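# Place the green block into the blue tray

## Task

Get the green block to end up inside the blue tray, where it must remain after the robot lets go.

## Robot and tools

Robot: two arms, left_arm and right_arm. left_arm is the robot's own left and sits on the +y side; this does not match image left/right. Base positions in the scene frame: left_arm (+0.078, +0.231, +0.755) m, quat_wxyz (+0.429, +0.284, +0.473, +0.715); right_arm (+0.078, -0.231, +0.755) m, quat_wxyz (+0.715, +0.473, +0.284, +0.429). Joint ranges in rad, base to gripper: waist -2.880..2.880, shoulder 0..3.142, elbow 0..3.019 (straight at 2.964), wrist pitch -1.693..1.571, wrist yaw -1.571..1.571, wrist roll -2.094..2.094.

Scene frame (used for reported positions): origin at table-top height above the centre of the robot's foot, +x forward over the table, +z up, +y toward left_arm. The table top starts near x = +0.15 m and may be turned relative to the robot. Reported end_effector_position (m) and end_effector_quat_wxyz may be wrong by a few cm, more at long reach. Each gripper's fingers point along its own +z and open/close along its own y; end_effector_position is the point between the pads, about 1 cm short of the tips.

Row format (shared by execute_actions and move): 14 numbers, each in [-1, 1], always for both arms: left_arm dx, dy, dz, rx, ry, rz, opening, then right_arm in the same order. The first six are an offset, not a pose: they are measured from that arm's Hand target as it stood when the action or move began, along that Hand target's own axes (the gripper frame, not the scene frame). 1.0 equals 0.6 m for dx/dy/dz and 180 degrees for rx/ry/rz; rx, ry, rz form a single rotation vector. Opening is absolute, not an offset: +1 fully open (0.094 m), -1 closed. Six zeros re-request the current Hand target; a 0 opening is a real half-open command, so to keep a gripper as it is resend its present opening.

execute_actions(actions, cameras): actions is a list of actions; each action is a table of up to 15 rows, one per 1/30 s step; a short table repeats its final row to fill 15 steps. Every row in one action counts from the same start pose; the next action starts from the new Hand target, so the same offset repeated keeps moving further. cameras: list of names, ["all"], [] or null (null shows all only for an empty actions list). An empty actions list returns a full state and images.

move(target, speed, blend, opening_speed, grip_force, blocking, cameras): target is one 14-number row or a list of up to 15 rows; every row is an offset from the same starting Hand targets, not chained. Paths are straight, end together, last at least 0.5 s and at most 10 s in total. speed: m/s, 0.002 to 4.3, default 0.25 (rotation up to twice that in rad/s), one value or one per target. blend: corner rounding in m for lists; 0 (default) stops at each target. opening_speed: rate of the opening command per second on the -1..+1 scale, at least 0.2. grip_force: N per finger pad, 10 to 50, one value or one per arm; it persists, starts at full, and lower values close slowly (about 4 s at 40, 16 s at 10). blocking=false returns after about 0.5 s while the move continues. A changed opening in a later target is applied only after arriving and coming to rest. The move: line reports the ending (done, off_target, moving, held, fault) and limits (paced = pose clipped, held = steps withheld). done means at rest within 10 mm and 2 degrees; neither done nor off_target tells you about contact.

wait(seconds 0..10): lets time pass; a running move continues. stop: brakes a running move (needs some distance). zoom_image(camera, region [x0, y0, x1, y1] in pixels, at most 504 x 504): magnifies the latest image of cam_head_left, cam_head_right, cam_over, cam_left_wrist or cam_right_wrist (all 896x504). finished_scene(scene 1): ends the scene permanently; the block must stay in the tray unaided.

Results: Hand target is the last commanded pose after clipping, the base for the next offsets. The gripper often rests short of it (friction, weight, reach); resend, or send the remaining gap as an offset. Orientation commands are clipped to 40 degrees from the measured orientation each step. grip_measured uses the opening scale; empty reads up to ~2.5 mm wide; on a firmly held hard part it reads a bit narrower than the part. Commanding well below first-touch reading gives full squeeze; open well above grip_measured to release. grip_effort_nm is gripper motor effort (negative closes) and does not prove a grasp. Joint torques include gravity and offsets. Joint velocities may read within noise. Tool commands shows current commands. Motor temperatures: MOTOR HOT at 85 °C; at 100 °C an OVER-TEMPERATURE FAULT drops that arm for 30-60 s or more; holding loads, stretched arms or pushing into unreachable poses heat motors.



Avoid: anything falling off the table or being left off it; dropping or releasing moving parts; fast impacts (faster moves and targets further past contact press harder); any contact or squeeze between the two arms or grippers, which can fail the task; driving a path near an arm's own base (route around it); needless arm stops. A blocked arm keeps pushing until you command it back past its gripper.

Each tool is called after ">>>" as name(argument=value, ...) on one line, values as JSON.

## Session

>>> execute_actions(actions=[])

Scene clock: 0.00 s.
left_arm: end_effector_position=(+0.4155, +0.5805, +0.2825) grip_measured=+1.000 grip_effort_nm=n/a end_effector_quat_wxyz=(+0.143, -0.678, +0.709, +0.132) | right_arm: end_effector_position=(+0.4169, +0.0800, +0.1010) grip_measured=+1.000 grip_effort_nm=n/a end_effector_quat_wxyz=(+0.200, -0.023, +0.978, -0.056)
Joint positions: left_arm=[-1.369 1.552 0.919 0.453 -0.133 -0.962 0.094] | right_arm=[-0.863 2.72 1.619 1.106 0.611 -0.52 0.094]
Joint velocities: within noise
Joint torques (N m): no reading
Motor temperatures (°C): left_arm=[25 31 27 24 23 25 26] | right_arm=[27 26 26 24 26 23 25]
Heat: left arm: hottest shoulder 31 °C; right arm: hottest waist 27 °C.
Hand target: left_arm +0.4151, +0.5806, +0.2841; -0.144, +0.678, -0.709, -0.133 | right_arm +0.4103, +0.0749, +0.0978; +0.195, -0.024, +0.979, -0.058
Tool commands: left_gripper/opening=+1.0 right_gripper/opening=+1.0

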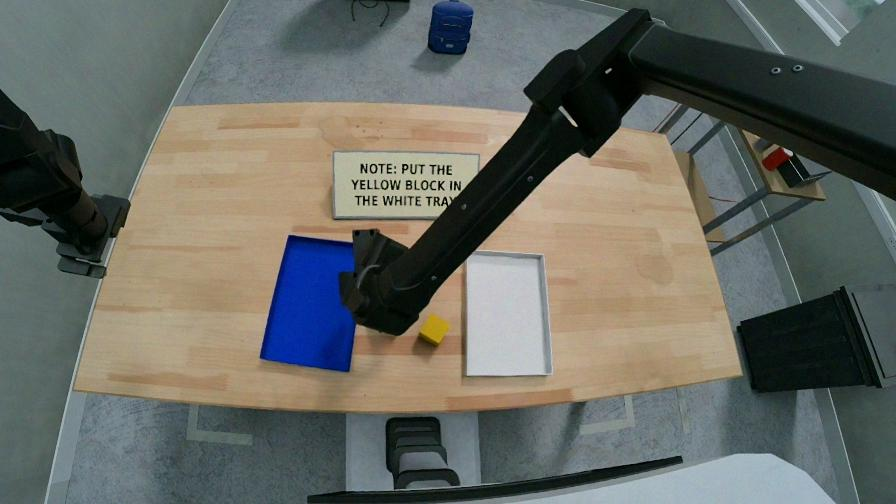

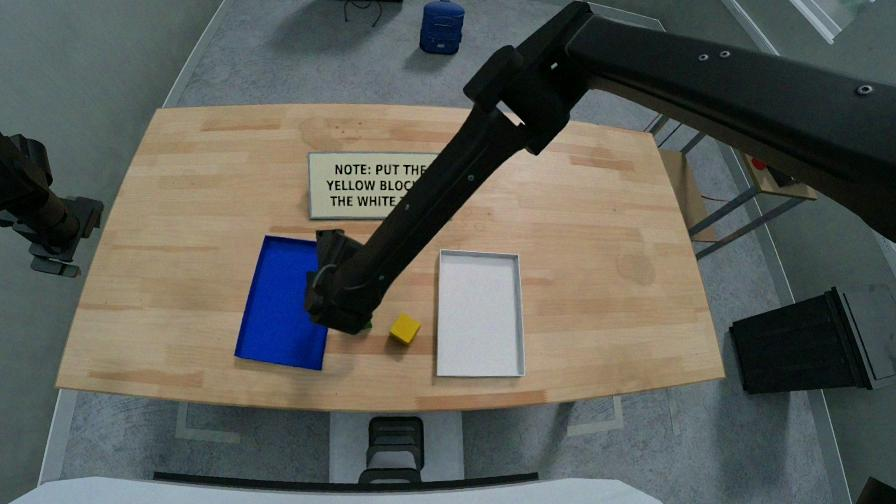

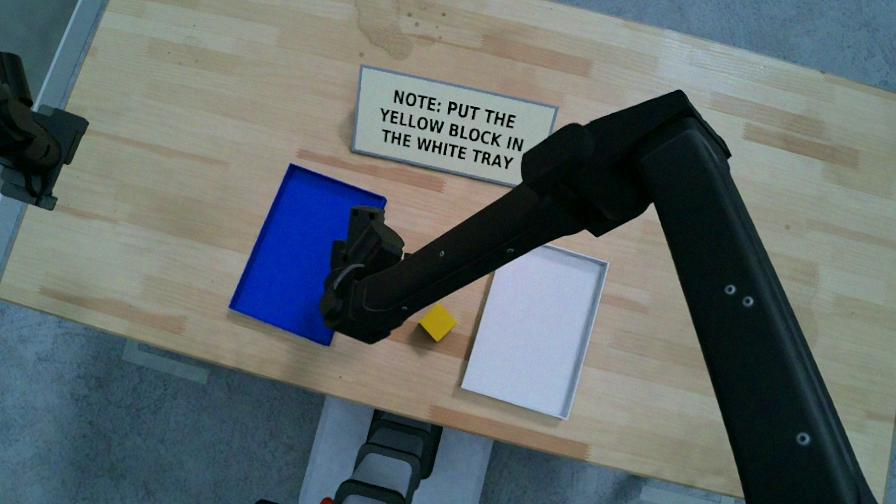

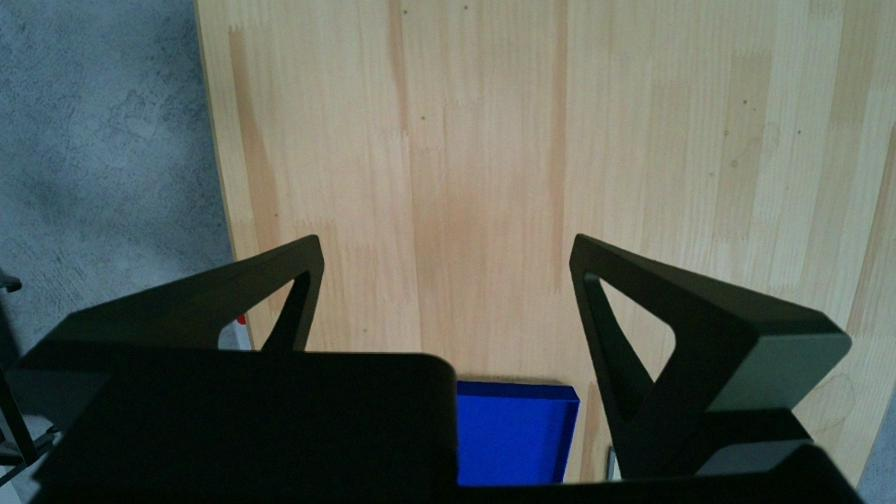

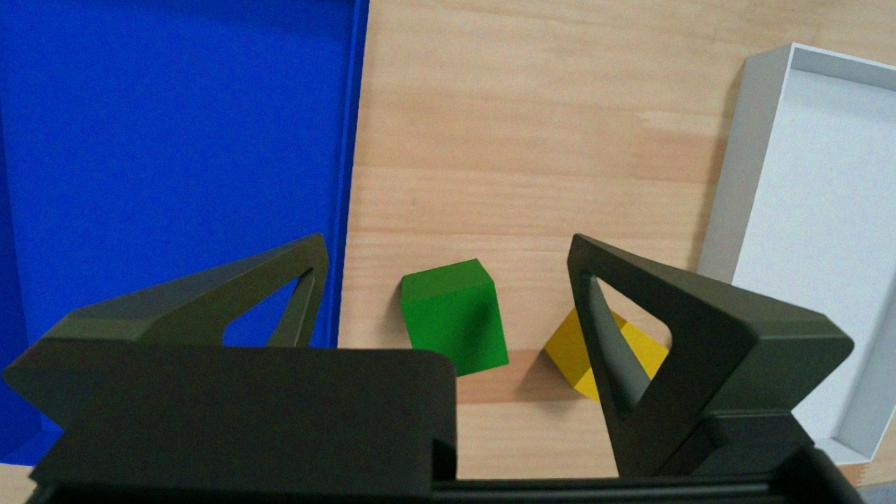

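>>> move(target=[0,0,0,0,0,0,1,0.084,0.004,-0.1,-0.05,0.124,-0.054,1], cameras=["cam_right_wrist","cam_over","cam_head_left"])

Scene clock: 14.77 s.
left_arm: end_effector_position=(+0.4155, +0.5805, +0.2825) grip_measured=+1.000 grip_effort_nm=0.01 end_effector_quat_wxyz=(+0.143, -0.678, +0.709, +0.132) | right_arm: end_effector_position=(+0.3435, +0.0705, +0.1213) grip_measured=+1.000 grip_effort_nm=0.00 end_effector_quat_wxyz=(-0.003, -0.106, +0.994, -0.011)
Joint positions: left_arm=[-1.369 1.552 0.919 0.453 -0.133 -0.962 0.094] | right_arm=[-0.859 2.553 1.433 0.607 0.667 -0.376 0.094]
Joint torques (N m): left_arm=[1.55 -13.98 -2.41 0.47 -0.3 -0.06] | right_arm=[16.97 -5.19 -6.31 -0.05 0.04 0.07]
Heat: left arm: hottest shoulder 31 °C; right arm: hottest waist 28 °C.
Hand target: left_arm +0.4151, +0.5806, +0.2841; -0.144, +0.678, -0.709, -0.133 | right_arm +0.3404, +0.0800, +0.1334; -0.006, -0.110, +0.994, -0.002
Off the commanded pose: left_arm 0.002 m, 0 deg | right_arm 0.016 m, 1 deg.
move: off_target (right_arm)
Images, in order (width x height): cam_head_left 896x504, cam_over 896x504, cam_right_wrist 896x504.

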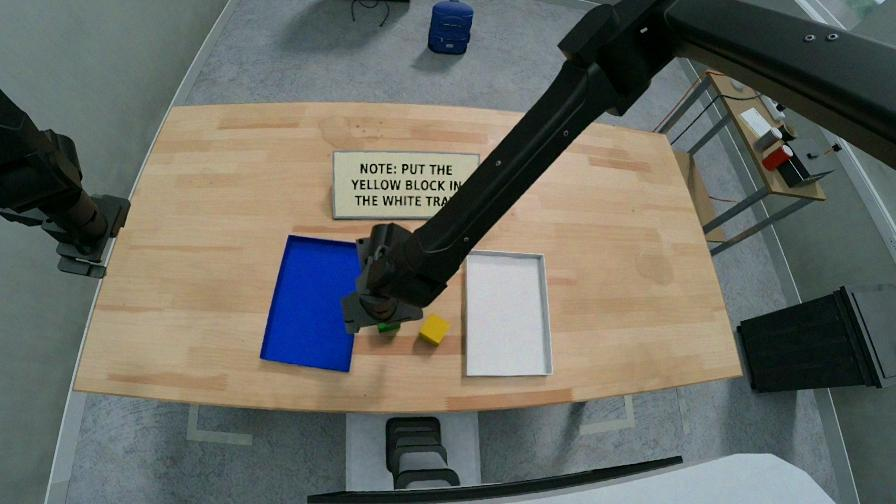

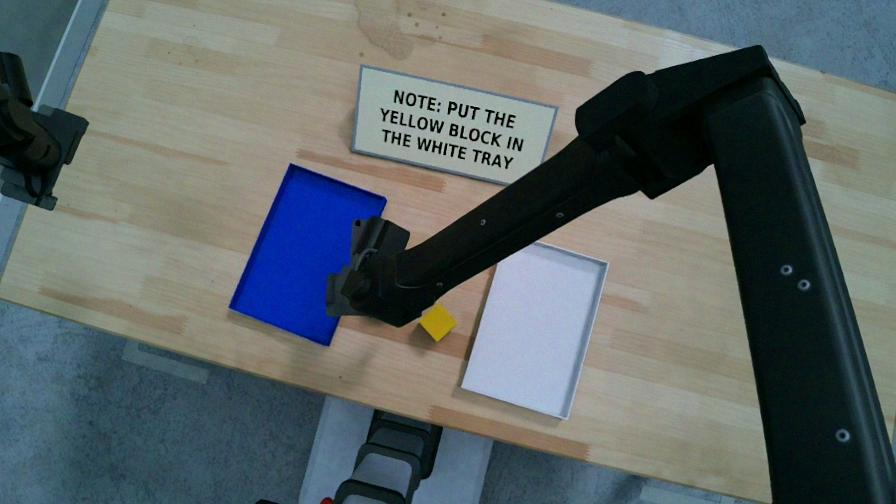

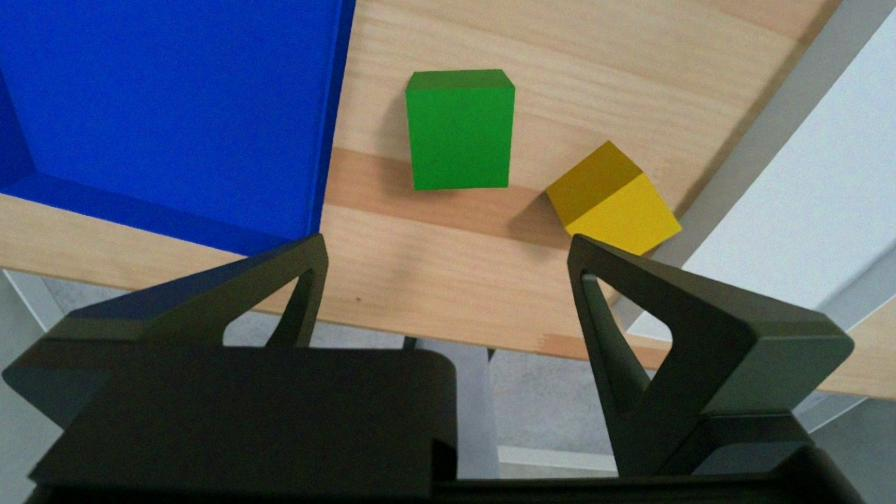

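>>> move(target=[0,0,0,0,0,0,1,-0.037,-0.01,0.05,0,0,0,0.62], cameras=["cam_right_wrist"])

Scene clock: 25.17 s.
left_arm: end_effector_position=(+0.4155, +0.5805, +0.2825) grip_measured=+1.000 grip_effort_nm=0.01 end_effector_quat_wxyz=(+0.143, -0.678, +0.709, +0.132) | right_arm: end_effector_position=(+0.3729, +0.0789, +0.1079) grip_measured=+0.622 grip_effort_nm=-0.08 end_effector_quat_wxyz=(+0.001, -0.104, +0.995, -0.003)
Joint positions: left_arm=[-1.369 1.552 0.919 0.453 -0.133 -0.962 0.094] | right_arm=[-0.859 2.553 1.515 0.532 0.65 -0.375 0.076]
Joint torques (N m): left_arm=[1.55 -13.92 -2.41 0.49 -0.29 -0.06] | right_arm=[15.38 -3.84 -3.3 0.02 -0.14 -0.08]
Heat: left arm: hottest shoulder 31 °C; right arm: hottest waist 28 °C.
Hand target: left_arm +0.4151, +0.5806, +0.2841; -0.144, +0.678, -0.709, -0.133 | right_arm +0.3631, +0.0788, +0.1032; -0.006, -0.110, +0.994, -0.002
Off the commanded pose: left_arm 0.002 m, 0 deg | right_arm 0.011 m, 1 deg.
move: off_target (right_arm)
Images, in order (width x height): cam_right_wrist 896x504.

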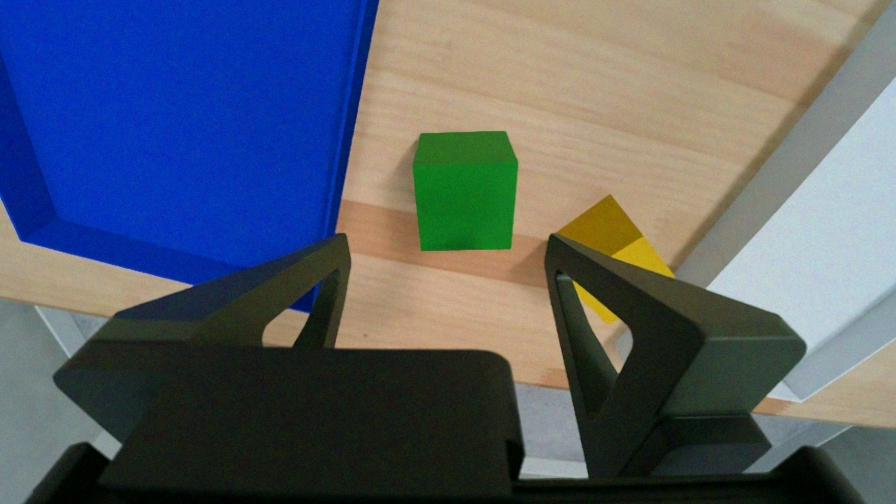

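>>> move(target=[0,0,0,0,0,0,1,0.007,-0.0133,0.055,0,0,0,0.62], cameras=["cam_right_wrist"])

Scene clock: 30.07 s.
left_arm: end_effector_position=(+0.4155, +0.5805, +0.2825) grip_measured=+1.000 grip_effort_nm=0.01 end_effector_quat_wxyz=(+0.143, -0.678, +0.709, +0.132) | right_arm: end_effector_position=(+0.3768, +0.0893, +0.0875) grip_measured=+0.622 grip_effort_nm=-0.08 end_effector_quat_wxyz=(+0.010, -0.106, +0.994, +0.008)
Joint positions: left_arm=[-1.369 1.552 0.919 0.453 -0.133 -0.962 0.094] | right_arm=[-0.87 2.6 1.594 0.516 0.614 -0.393 0.076]
Joint torques (N m): left_arm=[1.61 -13.92 -2.43 0.47 -0.3 -0.06] | right_arm=[13.22 -3.55 -3.07 -0.01 -0.16 -0.1]
Heat: left arm: hottest shoulder 31 °C; right arm: hottest waist 29 °C.
Hand target: left_arm +0.4151, +0.5806, +0.2841; -0.144, +0.678, -0.709, -0.133 | right_arm +0.3604, +0.0699, +0.0703; -0.006, -0.110, +0.994, -0.002
Off the commanded pose: left_arm 0.002 m, 0 deg | right_arm 0.031 m, 2 deg.
move: off_target (right_arm)
Images, in order (width x height): cam_right_wrist 896x504.

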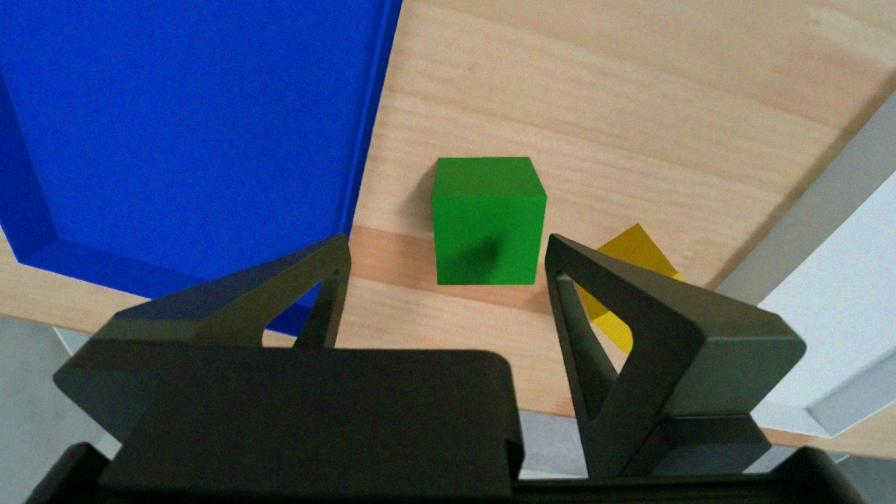

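>>> move(target=[0,0,0,0,0,0,1,0.012,-0.0255,0,0,0,0,0.62], cameras=["cam_right_wrist"])

Scene clock: 35.00 s.
left_arm: end_effector_position=(+0.4155, +0.5805, +0.2825) grip_measured=+1.000 grip_effort_nm=0.01 end_effector_quat_wxyz=(+0.143, -0.678, +0.709, +0.132) | right_arm: end_effector_position=(+0.3698, +0.0763, +0.0796) grip_measured=+0.622 grip_effort_nm=-0.09 end_effector_quat_wxyz=(+0.005, -0.108, +0.994, +0.008)
Joint positions: left_arm=[-1.369 1.552 0.919 0.453 -0.133 -0.962 0.094] | right_arm=[-0.894 2.6 1.585 0.522 0.595 -0.406 0.076]
Joint torques (N m): left_arm=[1.55 -13.92 -2.41 0.47 -0.3 -0.06] | right_arm=[13.1 -4.84 -5.56 0.7 -0.15 -0.15]
Heat: left arm: hottest shoulder 31 °C; right arm: hottest waist 29 °C.
Hand target: left_arm +0.4151, +0.5806, +0.2841; -0.144, +0.678, -0.709, -0.133 | right_arm +0.3567, +0.0536, +0.0704; -0.006, -0.110, +0.994, -0.002
Off the commanded pose: left_arm 0.002 m, 0 deg | right_arm 0.028 m, 2 deg.
move: off_target (right_arm)
Images, in order (width x height): cam_right_wrist 896x504.

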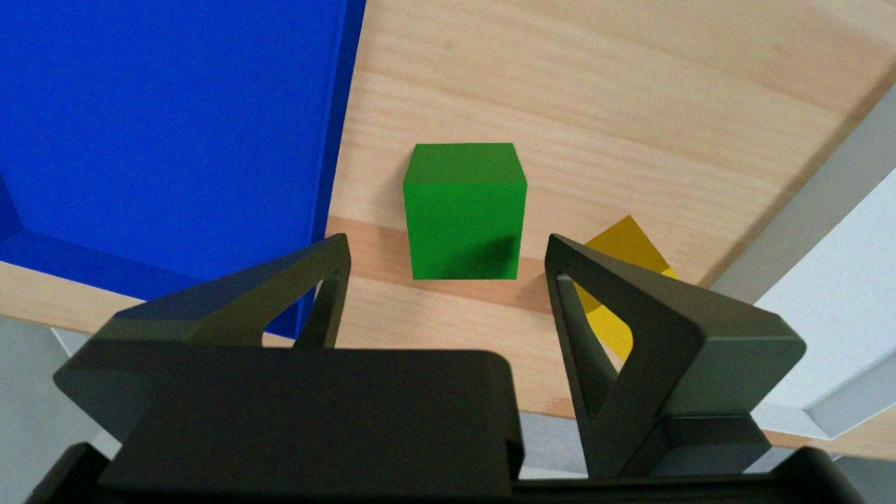

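>>> move(target=[0,0,0,0,0,0,1,0.005,-0.014,0.01,0,0,0,0.55], cameras=["cam_right_wrist"])

Scene clock: 40.23 s.
left_arm: end_effector_position=(+0.4155, +0.5805, +0.2825) grip_measured=+1.000 grip_effort_nm=0.01 end_effector_quat_wxyz=(+0.143, -0.678, +0.709, +0.132) | right_arm: end_effector_position=(+0.3685, +0.0679, +0.0737) grip_measured=+0.552 grip_effort_nm=-0.09 end_effector_quat_wxyz=(+0.005, -0.109, +0.994, +0.009)
Joint positions: left_arm=[-1.369 1.552 0.919 0.453 -0.133 -0.962 0.094] | right_arm=[-0.91 2.6 1.585 0.526 0.581 -0.416 0.073]
Joint torques (N m): left_arm=[1.55 -13.92 -2.43 0.46 -0.3 -0.06] | right_arm=[12.22 -4.84 -5.59 0.64 -0.16 -0.14]
Heat: left arm: hottest shoulder 32 °C; right arm: hottest waist 29 °C.
Hand target: left_arm +0.4151, +0.5806, +0.2841; -0.144, +0.678, -0.709, -0.133 | right_arm +0.3555, +0.0445, +0.0644; -0.006, -0.110, +0.994, -0.002
Off the commanded pose: left_arm 0.002 m, 0 deg | right_arm 0.028 m, 2 deg.
move: off_target (right_arm)
Images, in order (width x height): cam_right_wrist 896x504.

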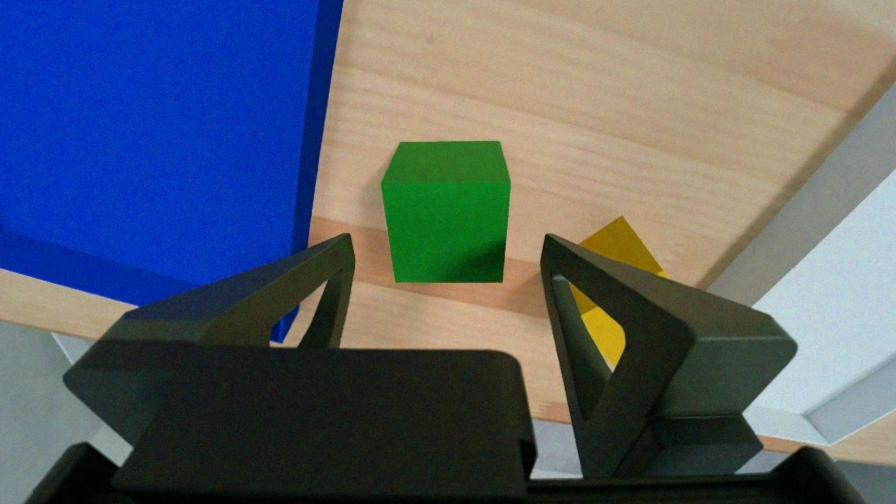

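>>> move(target=[0,0,0,0,0,0,1,0,0,0.07,0,0,0,0.55], speed=0.12, cameras=["cam_right_wrist"])

Scene clock: 43.33 s.
left_arm: end_effector_position=(+0.4155, +0.5805, +0.2825) grip_measured=+1.000 grip_effort_nm=0.01 end_effector_quat_wxyz=(+0.143, -0.678, +0.709, +0.132) | right_arm: end_effector_position=(+0.3710, +0.0614, +0.0365) grip_measured=+0.552 grip_effort_nm=-0.08 end_effector_quat_wxyz=(+0.008, -0.106, +0.994, +0.006)
Joint positions: left_arm=[-1.369 1.552 0.919 0.453 -0.133 -0.962 0.094] | right_arm=[-0.948 2.665 1.704 0.492 0.55 -0.435 0.073]
Joint torques (N m): left_arm=[1.55 -13.92 -2.41 0.46 -0.29 -0.05] | right_arm=[12.45 -3.37 -3.08 0.02 -0.16 -0.12]
Heat: left arm: hottest shoulder 32 °C; right arm: hottest waist 29 °C.
Hand target: left_arm +0.4151, +0.5806, +0.2841; -0.144, +0.678, -0.709, -0.133 | right_arm +0.3549, +0.0444, +0.0224; -0.006, -0.110, +0.994, -0.002
Off the commanded pose: left_arm 0.002 m, 0 deg | right_arm 0.027 m, 2 deg.
move: off_target (right_arm)
Images, in order (width x height): cam_right_wrist 896x504.

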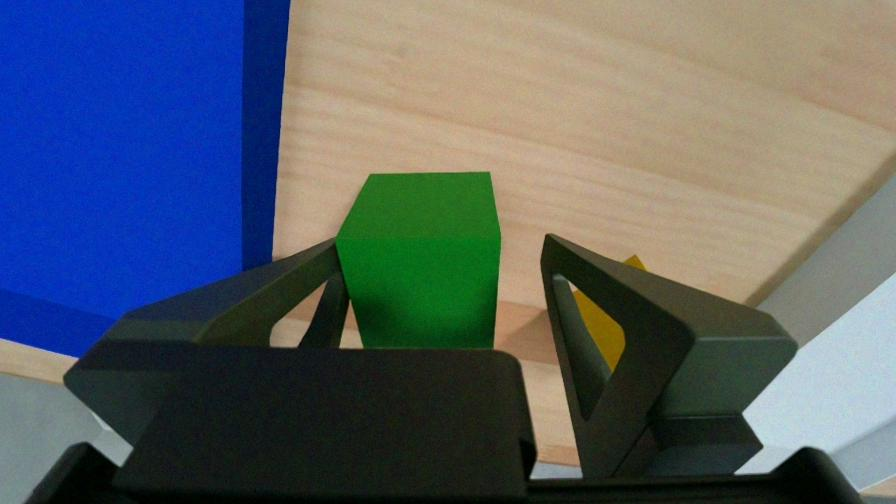

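>>> move(target=[0,0,0,0,0,0,1,0.006,0.008,0,0,0,0,-0.1], opening_speed=0.5, grip_force=25, cameras=["cam_right_wrist"])

Scene clock: 48.83 s.
left_arm: end_effector_position=(+0.4155, +0.5805, +0.2825) grip_measured=+1.000 grip_effort_nm=0.01 end_effector_quat_wxyz=(+0.143, -0.678, +0.709, +0.132) | right_arm: end_effector_position=(+0.3641, +0.0638, +0.0351) grip_measured=+0.078 grip_effort_nm=-0.52 end_effector_quat_wxyz=(+0.005, -0.108, +0.994, +0.007)
Joint positions: left_arm=[-1.369 1.552 0.919 0.453 -0.133 -0.962 0.094] | right_arm=[-0.948 2.676 1.708 0.492 0.55 -0.435 0.051]
Joint torques (N m): left_arm=[1.55 -13.86 -2.41 0.47 -0.3 -0.06] | right_arm=[12.92 -3.14 -3.11 0.21 -0.05 -0.11]
Heat: left arm: hottest shoulder 32 °C; right arm: hottest waist 29 °C.
Hand target: left_arm +0.4151, +0.5806, +0.2841; -0.144, +0.678, -0.709, -0.133 | right_arm +0.3505, +0.0483, +0.0225; -0.006, -0.110, +0.994, -0.002
Off the commanded pose: left_arm 0.002 m, 0 deg | right_arm 0.024 m, 2 deg.
grip_force (N): 25, 25
move: off_target (right_arm)
Images, in order (width x height): cam_right_wrist 896x504.

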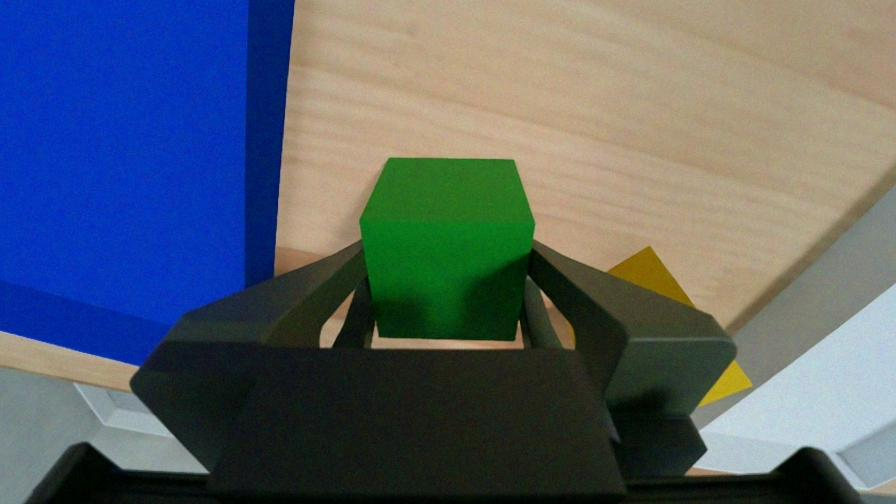

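>>> move(target=[[0,0,0,0,0,0,1,0,0,-0.167,0,0,0,-0.1],[0,0,0,0,0,0,1,-0.115,0.232,-0.167,0,0,0,-0.1]], blend=[0.02,0], cameras=["cam_right_wrist","cam_over"])

Scene clock: 54.53 s.
left_arm: end_effector_position=(+0.4155, +0.5805, +0.2825) grip_measured=+1.000 grip_effort_nm=0.01 end_effector_quat_wxyz=(+0.143, -0.678, +0.709, +0.132) | right_arm: end_effector_position=(+0.3967, +0.1924, +0.1196) grip_measured=+0.077 grip_effort_nm=-0.57 end_effector_quat_wxyz=(-0.002, -0.109, +0.994, -0.004)
Joint positions: left_arm=[-1.369 1.552 0.919 0.453 -0.133 -0.962 0.094] | right_arm=[-0.714 2.699 1.812 0.307 0.778 -0.281 0.051]
Joint torques (N m): left_arm=[1.55 -13.92 -2.43 0.47 -0.3 -0.06] | right_arm=[20.42 -4.13 -1.77 0.02 0.09 0.11]
Heat: left arm: hottest shoulder 32 °C; right arm: hottest waist 29 °C.
Hand target: left_arm +0.4151, +0.5806, +0.2841; -0.144, +0.678, -0.709, -0.133 | right_arm +0.3885, +0.1998, +0.1216; -0.006, -0.110, +0.994, -0.002
Off the commanded pose: left_arm 0.002 m, 0 deg | right_arm 0.011 m, 1 deg.
grip_force (N): 25, 25
move: off_target (right_arm)
Images, in order (width x height): cam_over 896x504, cam_right_wrist 896x504.

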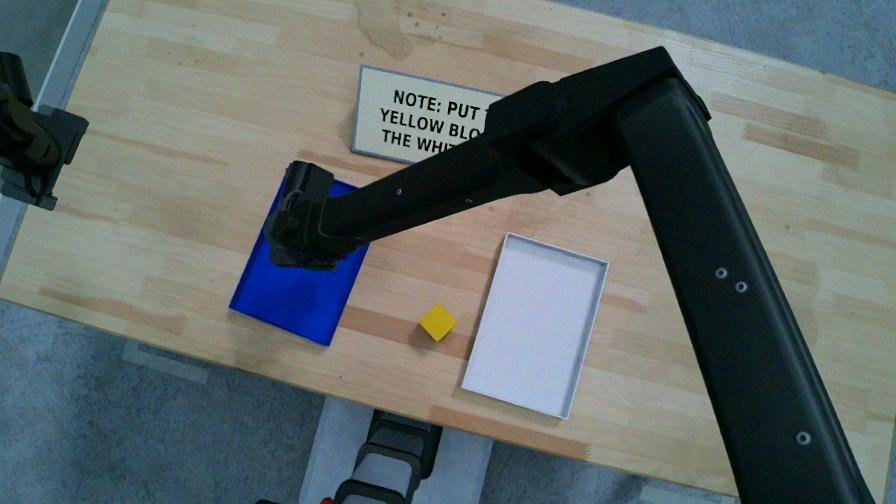

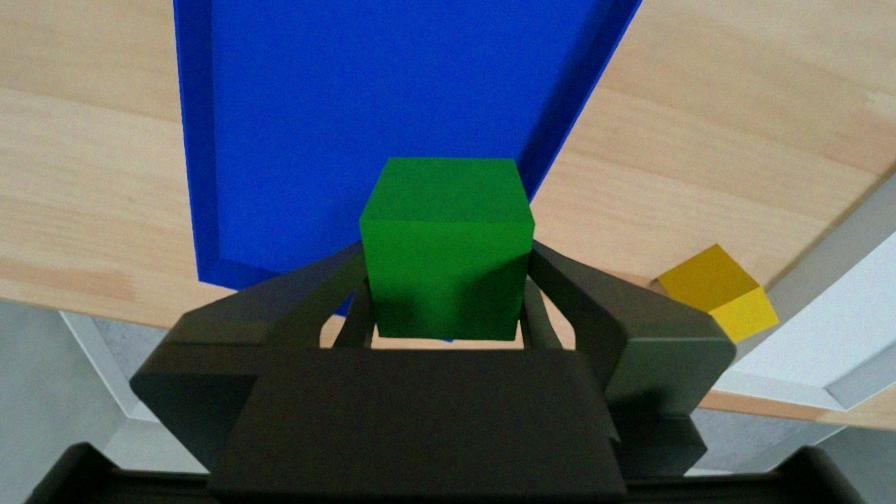

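>>> move(target=[[0,0,0,0,0,0,1,-0.033,0.05,0,0,0,0,-0.1],[0,0,0,0,0,0,1,-0.033,0.05,0.115,0,0,0,-0.1]], blend=[0.01,0], speed=0.15, cameras=["cam_right_wrist"])

Scene clock: 60.37 s.
left_arm: end_effector_position=(+0.4155, +0.5805, +0.2825) grip_measured=+1.000 grip_effort_nm=0.01 end_effector_quat_wxyz=(+0.143, -0.678, +0.709, +0.132) | right_arm: end_effector_position=(+0.4133, +0.2472, +0.0678) grip_measured=+0.077 grip_effort_nm=-0.57 end_effector_quat_wxyz=(+0.006, -0.104, +0.995, +0.006)
Joint positions: left_arm=[-1.369 1.552 0.919 0.453 -0.133 -0.962 0.094] | right_arm=[-0.713 2.923 2.234 0.126 0.756 -0.282 0.051]
Joint torques (N m): left_arm=[1.61 -13.92 -2.41 0.47 -0.29 -0.05] | right_arm=[19.37 -3.84 -0.5 -0.13 -0.1 -0.13]
Heat: left arm: hottest shoulder 32 °C; right arm: hottest waist 29 °C.
Hand target: left_arm +0.4151, +0.5806, +0.2841; -0.144, +0.678, -0.709, -0.133 | right_arm +0.4005, +0.2329, +0.0521; -0.006, -0.110, +0.994, -0.002
Off the commanded pose: left_arm 0.002 m, 0 deg | right_arm 0.025 m, 2 deg.
grip_force (N): 25, 25
move: off_target (right_arm)
Images, in order (width x height): cam_right_wrist 896x504.

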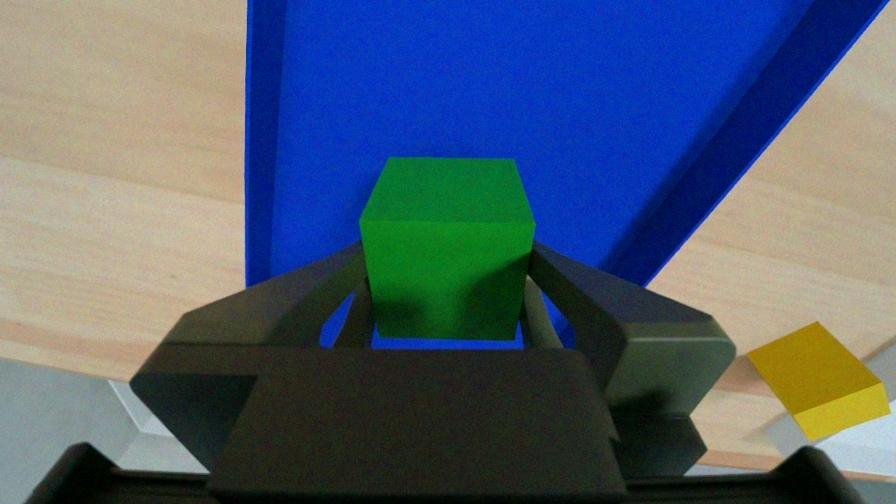

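>>> move(target=[0,0,0,0,0,0,1,-0.01,0,0.045,0,0,0,-0.1], speed=0.08, cameras=["cam_right_wrist"])

Scene clock: 63.70 s.
left_arm: end_effector_position=(+0.4155, +0.5805, +0.2825) grip_measured=+1.000 grip_effort_nm=0.01 end_effector_quat_wxyz=(+0.143, -0.678, +0.709, +0.132) | right_arm: end_effector_position=(+0.4225, +0.2587, +0.0502) grip_measured=+0.077 grip_effort_nm=-0.57 end_effector_quat_wxyz=(+0.010, -0.106, +0.994, +0.011)
Joint positions: left_arm=[-1.369 1.552 0.919 0.453 -0.133 -0.962 0.094] | right_arm=[-0.719 3.006 2.404 0.051 0.739 -0.298 0.051]
Joint torques (N m): left_arm=[1.61 -13.92 -2.43 0.47 -0.29 -0.06] | right_arm=[18.43 -3.37 0.02 -0.02 -0.13 -0.14]
Heat: left arm: hottest shoulder 32 °C; right arm: hottest waist 30 °C.
Hand target: left_arm +0.4151, +0.5806, +0.2841; -0.144, +0.678, -0.709, -0.133 | right_arm +0.4062, +0.2340, +0.0251; -0.006, -0.110, +0.994, -0.002
Off the commanded pose: left_arm 0.002 m, 0 deg | right_arm 0.039 m, 2 deg.
grip_force (N): 25, 25
move: off_target (right_arm)
Images, in order (width x height): cam_right_wrist 896x504.

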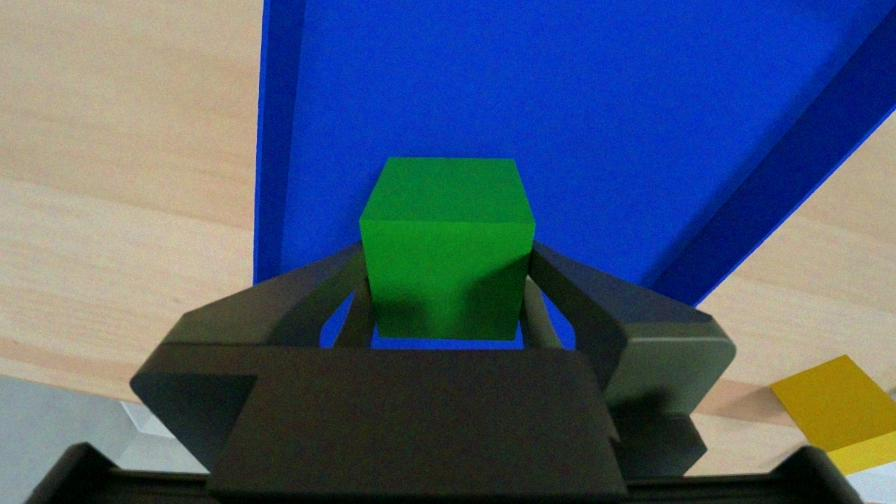

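>>> move(target=[0,0,0,0,0,0,1,0.01,-0.02,0.018,0,0,0,-0.1], speed=0.06, cameras=["cam_right_wrist"])

Scene clock: 66.73 s.
left_arm: end_effector_position=(+0.4155, +0.5805, +0.2825) grip_measured=+1.000 grip_effort_nm=0.01 end_effector_quat_wxyz=(+0.143, -0.678, +0.709, +0.132) | right_arm: end_effector_position=(+0.4170, +0.2449, +0.0373) grip_measured=+0.077 grip_effort_nm=-0.57 end_effector_quat_wxyz=(+0.005, -0.110, +0.994, +0.011)
Joint positions: left_arm=[-1.369 1.552 0.919 0.453 -0.133 -0.962 0.094] | right_arm=[-0.743 3.006 2.398 0.054 0.721 -0.313 0.051]
Joint torques (N m): left_arm=[1.55 -13.92 -2.43 0.47 -0.3 -0.06] | right_arm=[18.08 -3.37 -0.38 0.5 -0.12 -0.13]
Heat: left arm: hottest shoulder 32 °C; right arm: hottest waist 30 °C.
Hand target: left_arm +0.4151, +0.5806, +0.2841; -0.144, +0.678, -0.709, -0.133 | right_arm +0.4027, +0.2210, +0.0144; -0.006, -0.110, +0.994, -0.002
Off the commanded pose: left_arm 0.002 m, 0 deg | right_arm 0.036 m, 2 deg.
grip_force (N): 25, 25
move: off_target (right_arm)
Images, in order (width x height): cam_right_wrist 896x504.

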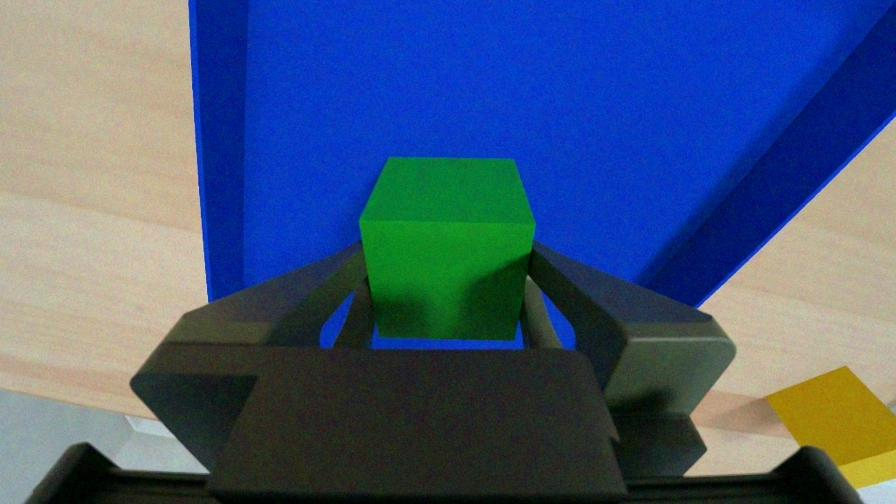

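>>> move(target=[[0,0,0,0,0,0,1,0,0,0,0,0,0,0.45],[0,0,0,0,0,0,1,0,0,-0.2,0,0,0,0.45]], opening_speed=0.5, speed=0.15, cameras=["cam_right_wrist"])

Scene clock: 71.63 s.
left_arm: end_effector_position=(+0.4155, +0.5805, +0.2825) grip_measured=+1.000 grip_effort_nm=0.01 end_effector_quat_wxyz=(+0.143, -0.678, +0.709, +0.132) | right_arm: end_effector_position=(+0.4031, +0.2189, +0.1294) grip_measured=+0.448 grip_effort_nm=0.09 end_effector_quat_wxyz=(-0.009, -0.116, +0.993, -0.003)
Joint positions: left_arm=[-1.369 1.552 0.919 0.453 -0.133 -0.962 0.094] | right_arm=[-0.678 2.724 1.883 0.219 0.807 -0.251 0.068]
Joint torques (N m): left_arm=[1.61 -13.92 -2.41 0.49 -0.3 -0.06] | right_arm=[21.36 -5.89 -2.65 0.64 0.09 0.08]
Heat: left arm: hottest shoulder 32 °C; right arm: hottest waist 30 °C.
Hand target: left_arm +0.4151, +0.5806, +0.2841; -0.144, +0.678, -0.709, -0.133 | right_arm +0.4042, +0.2217, +0.1345; -0.006, -0.110, +0.994, -0.002
Off the commanded pose: left_arm 0.002 m, 0 deg | right_arm 0.006 m, 1 deg.
grip_force (N): 25, 25
move: done
Images, in order (width x height): cam_right_wrist 896x504.

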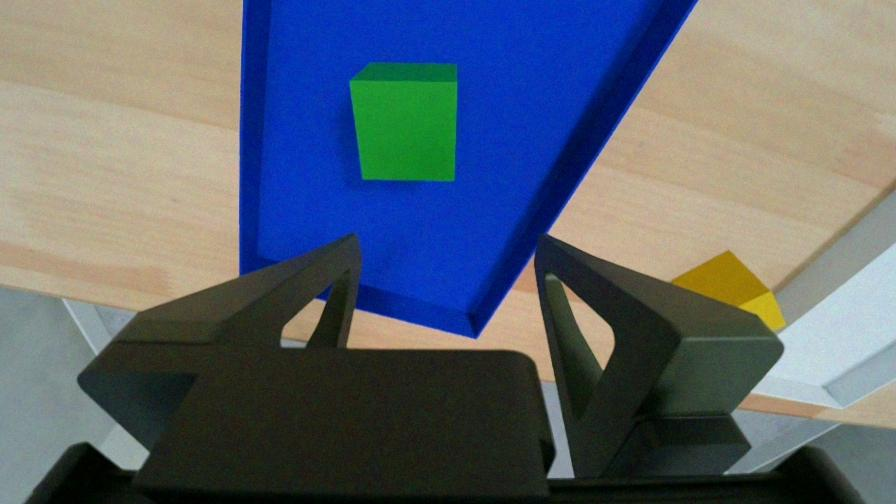

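>>> finished_scene()

The scene is finished: the task was done.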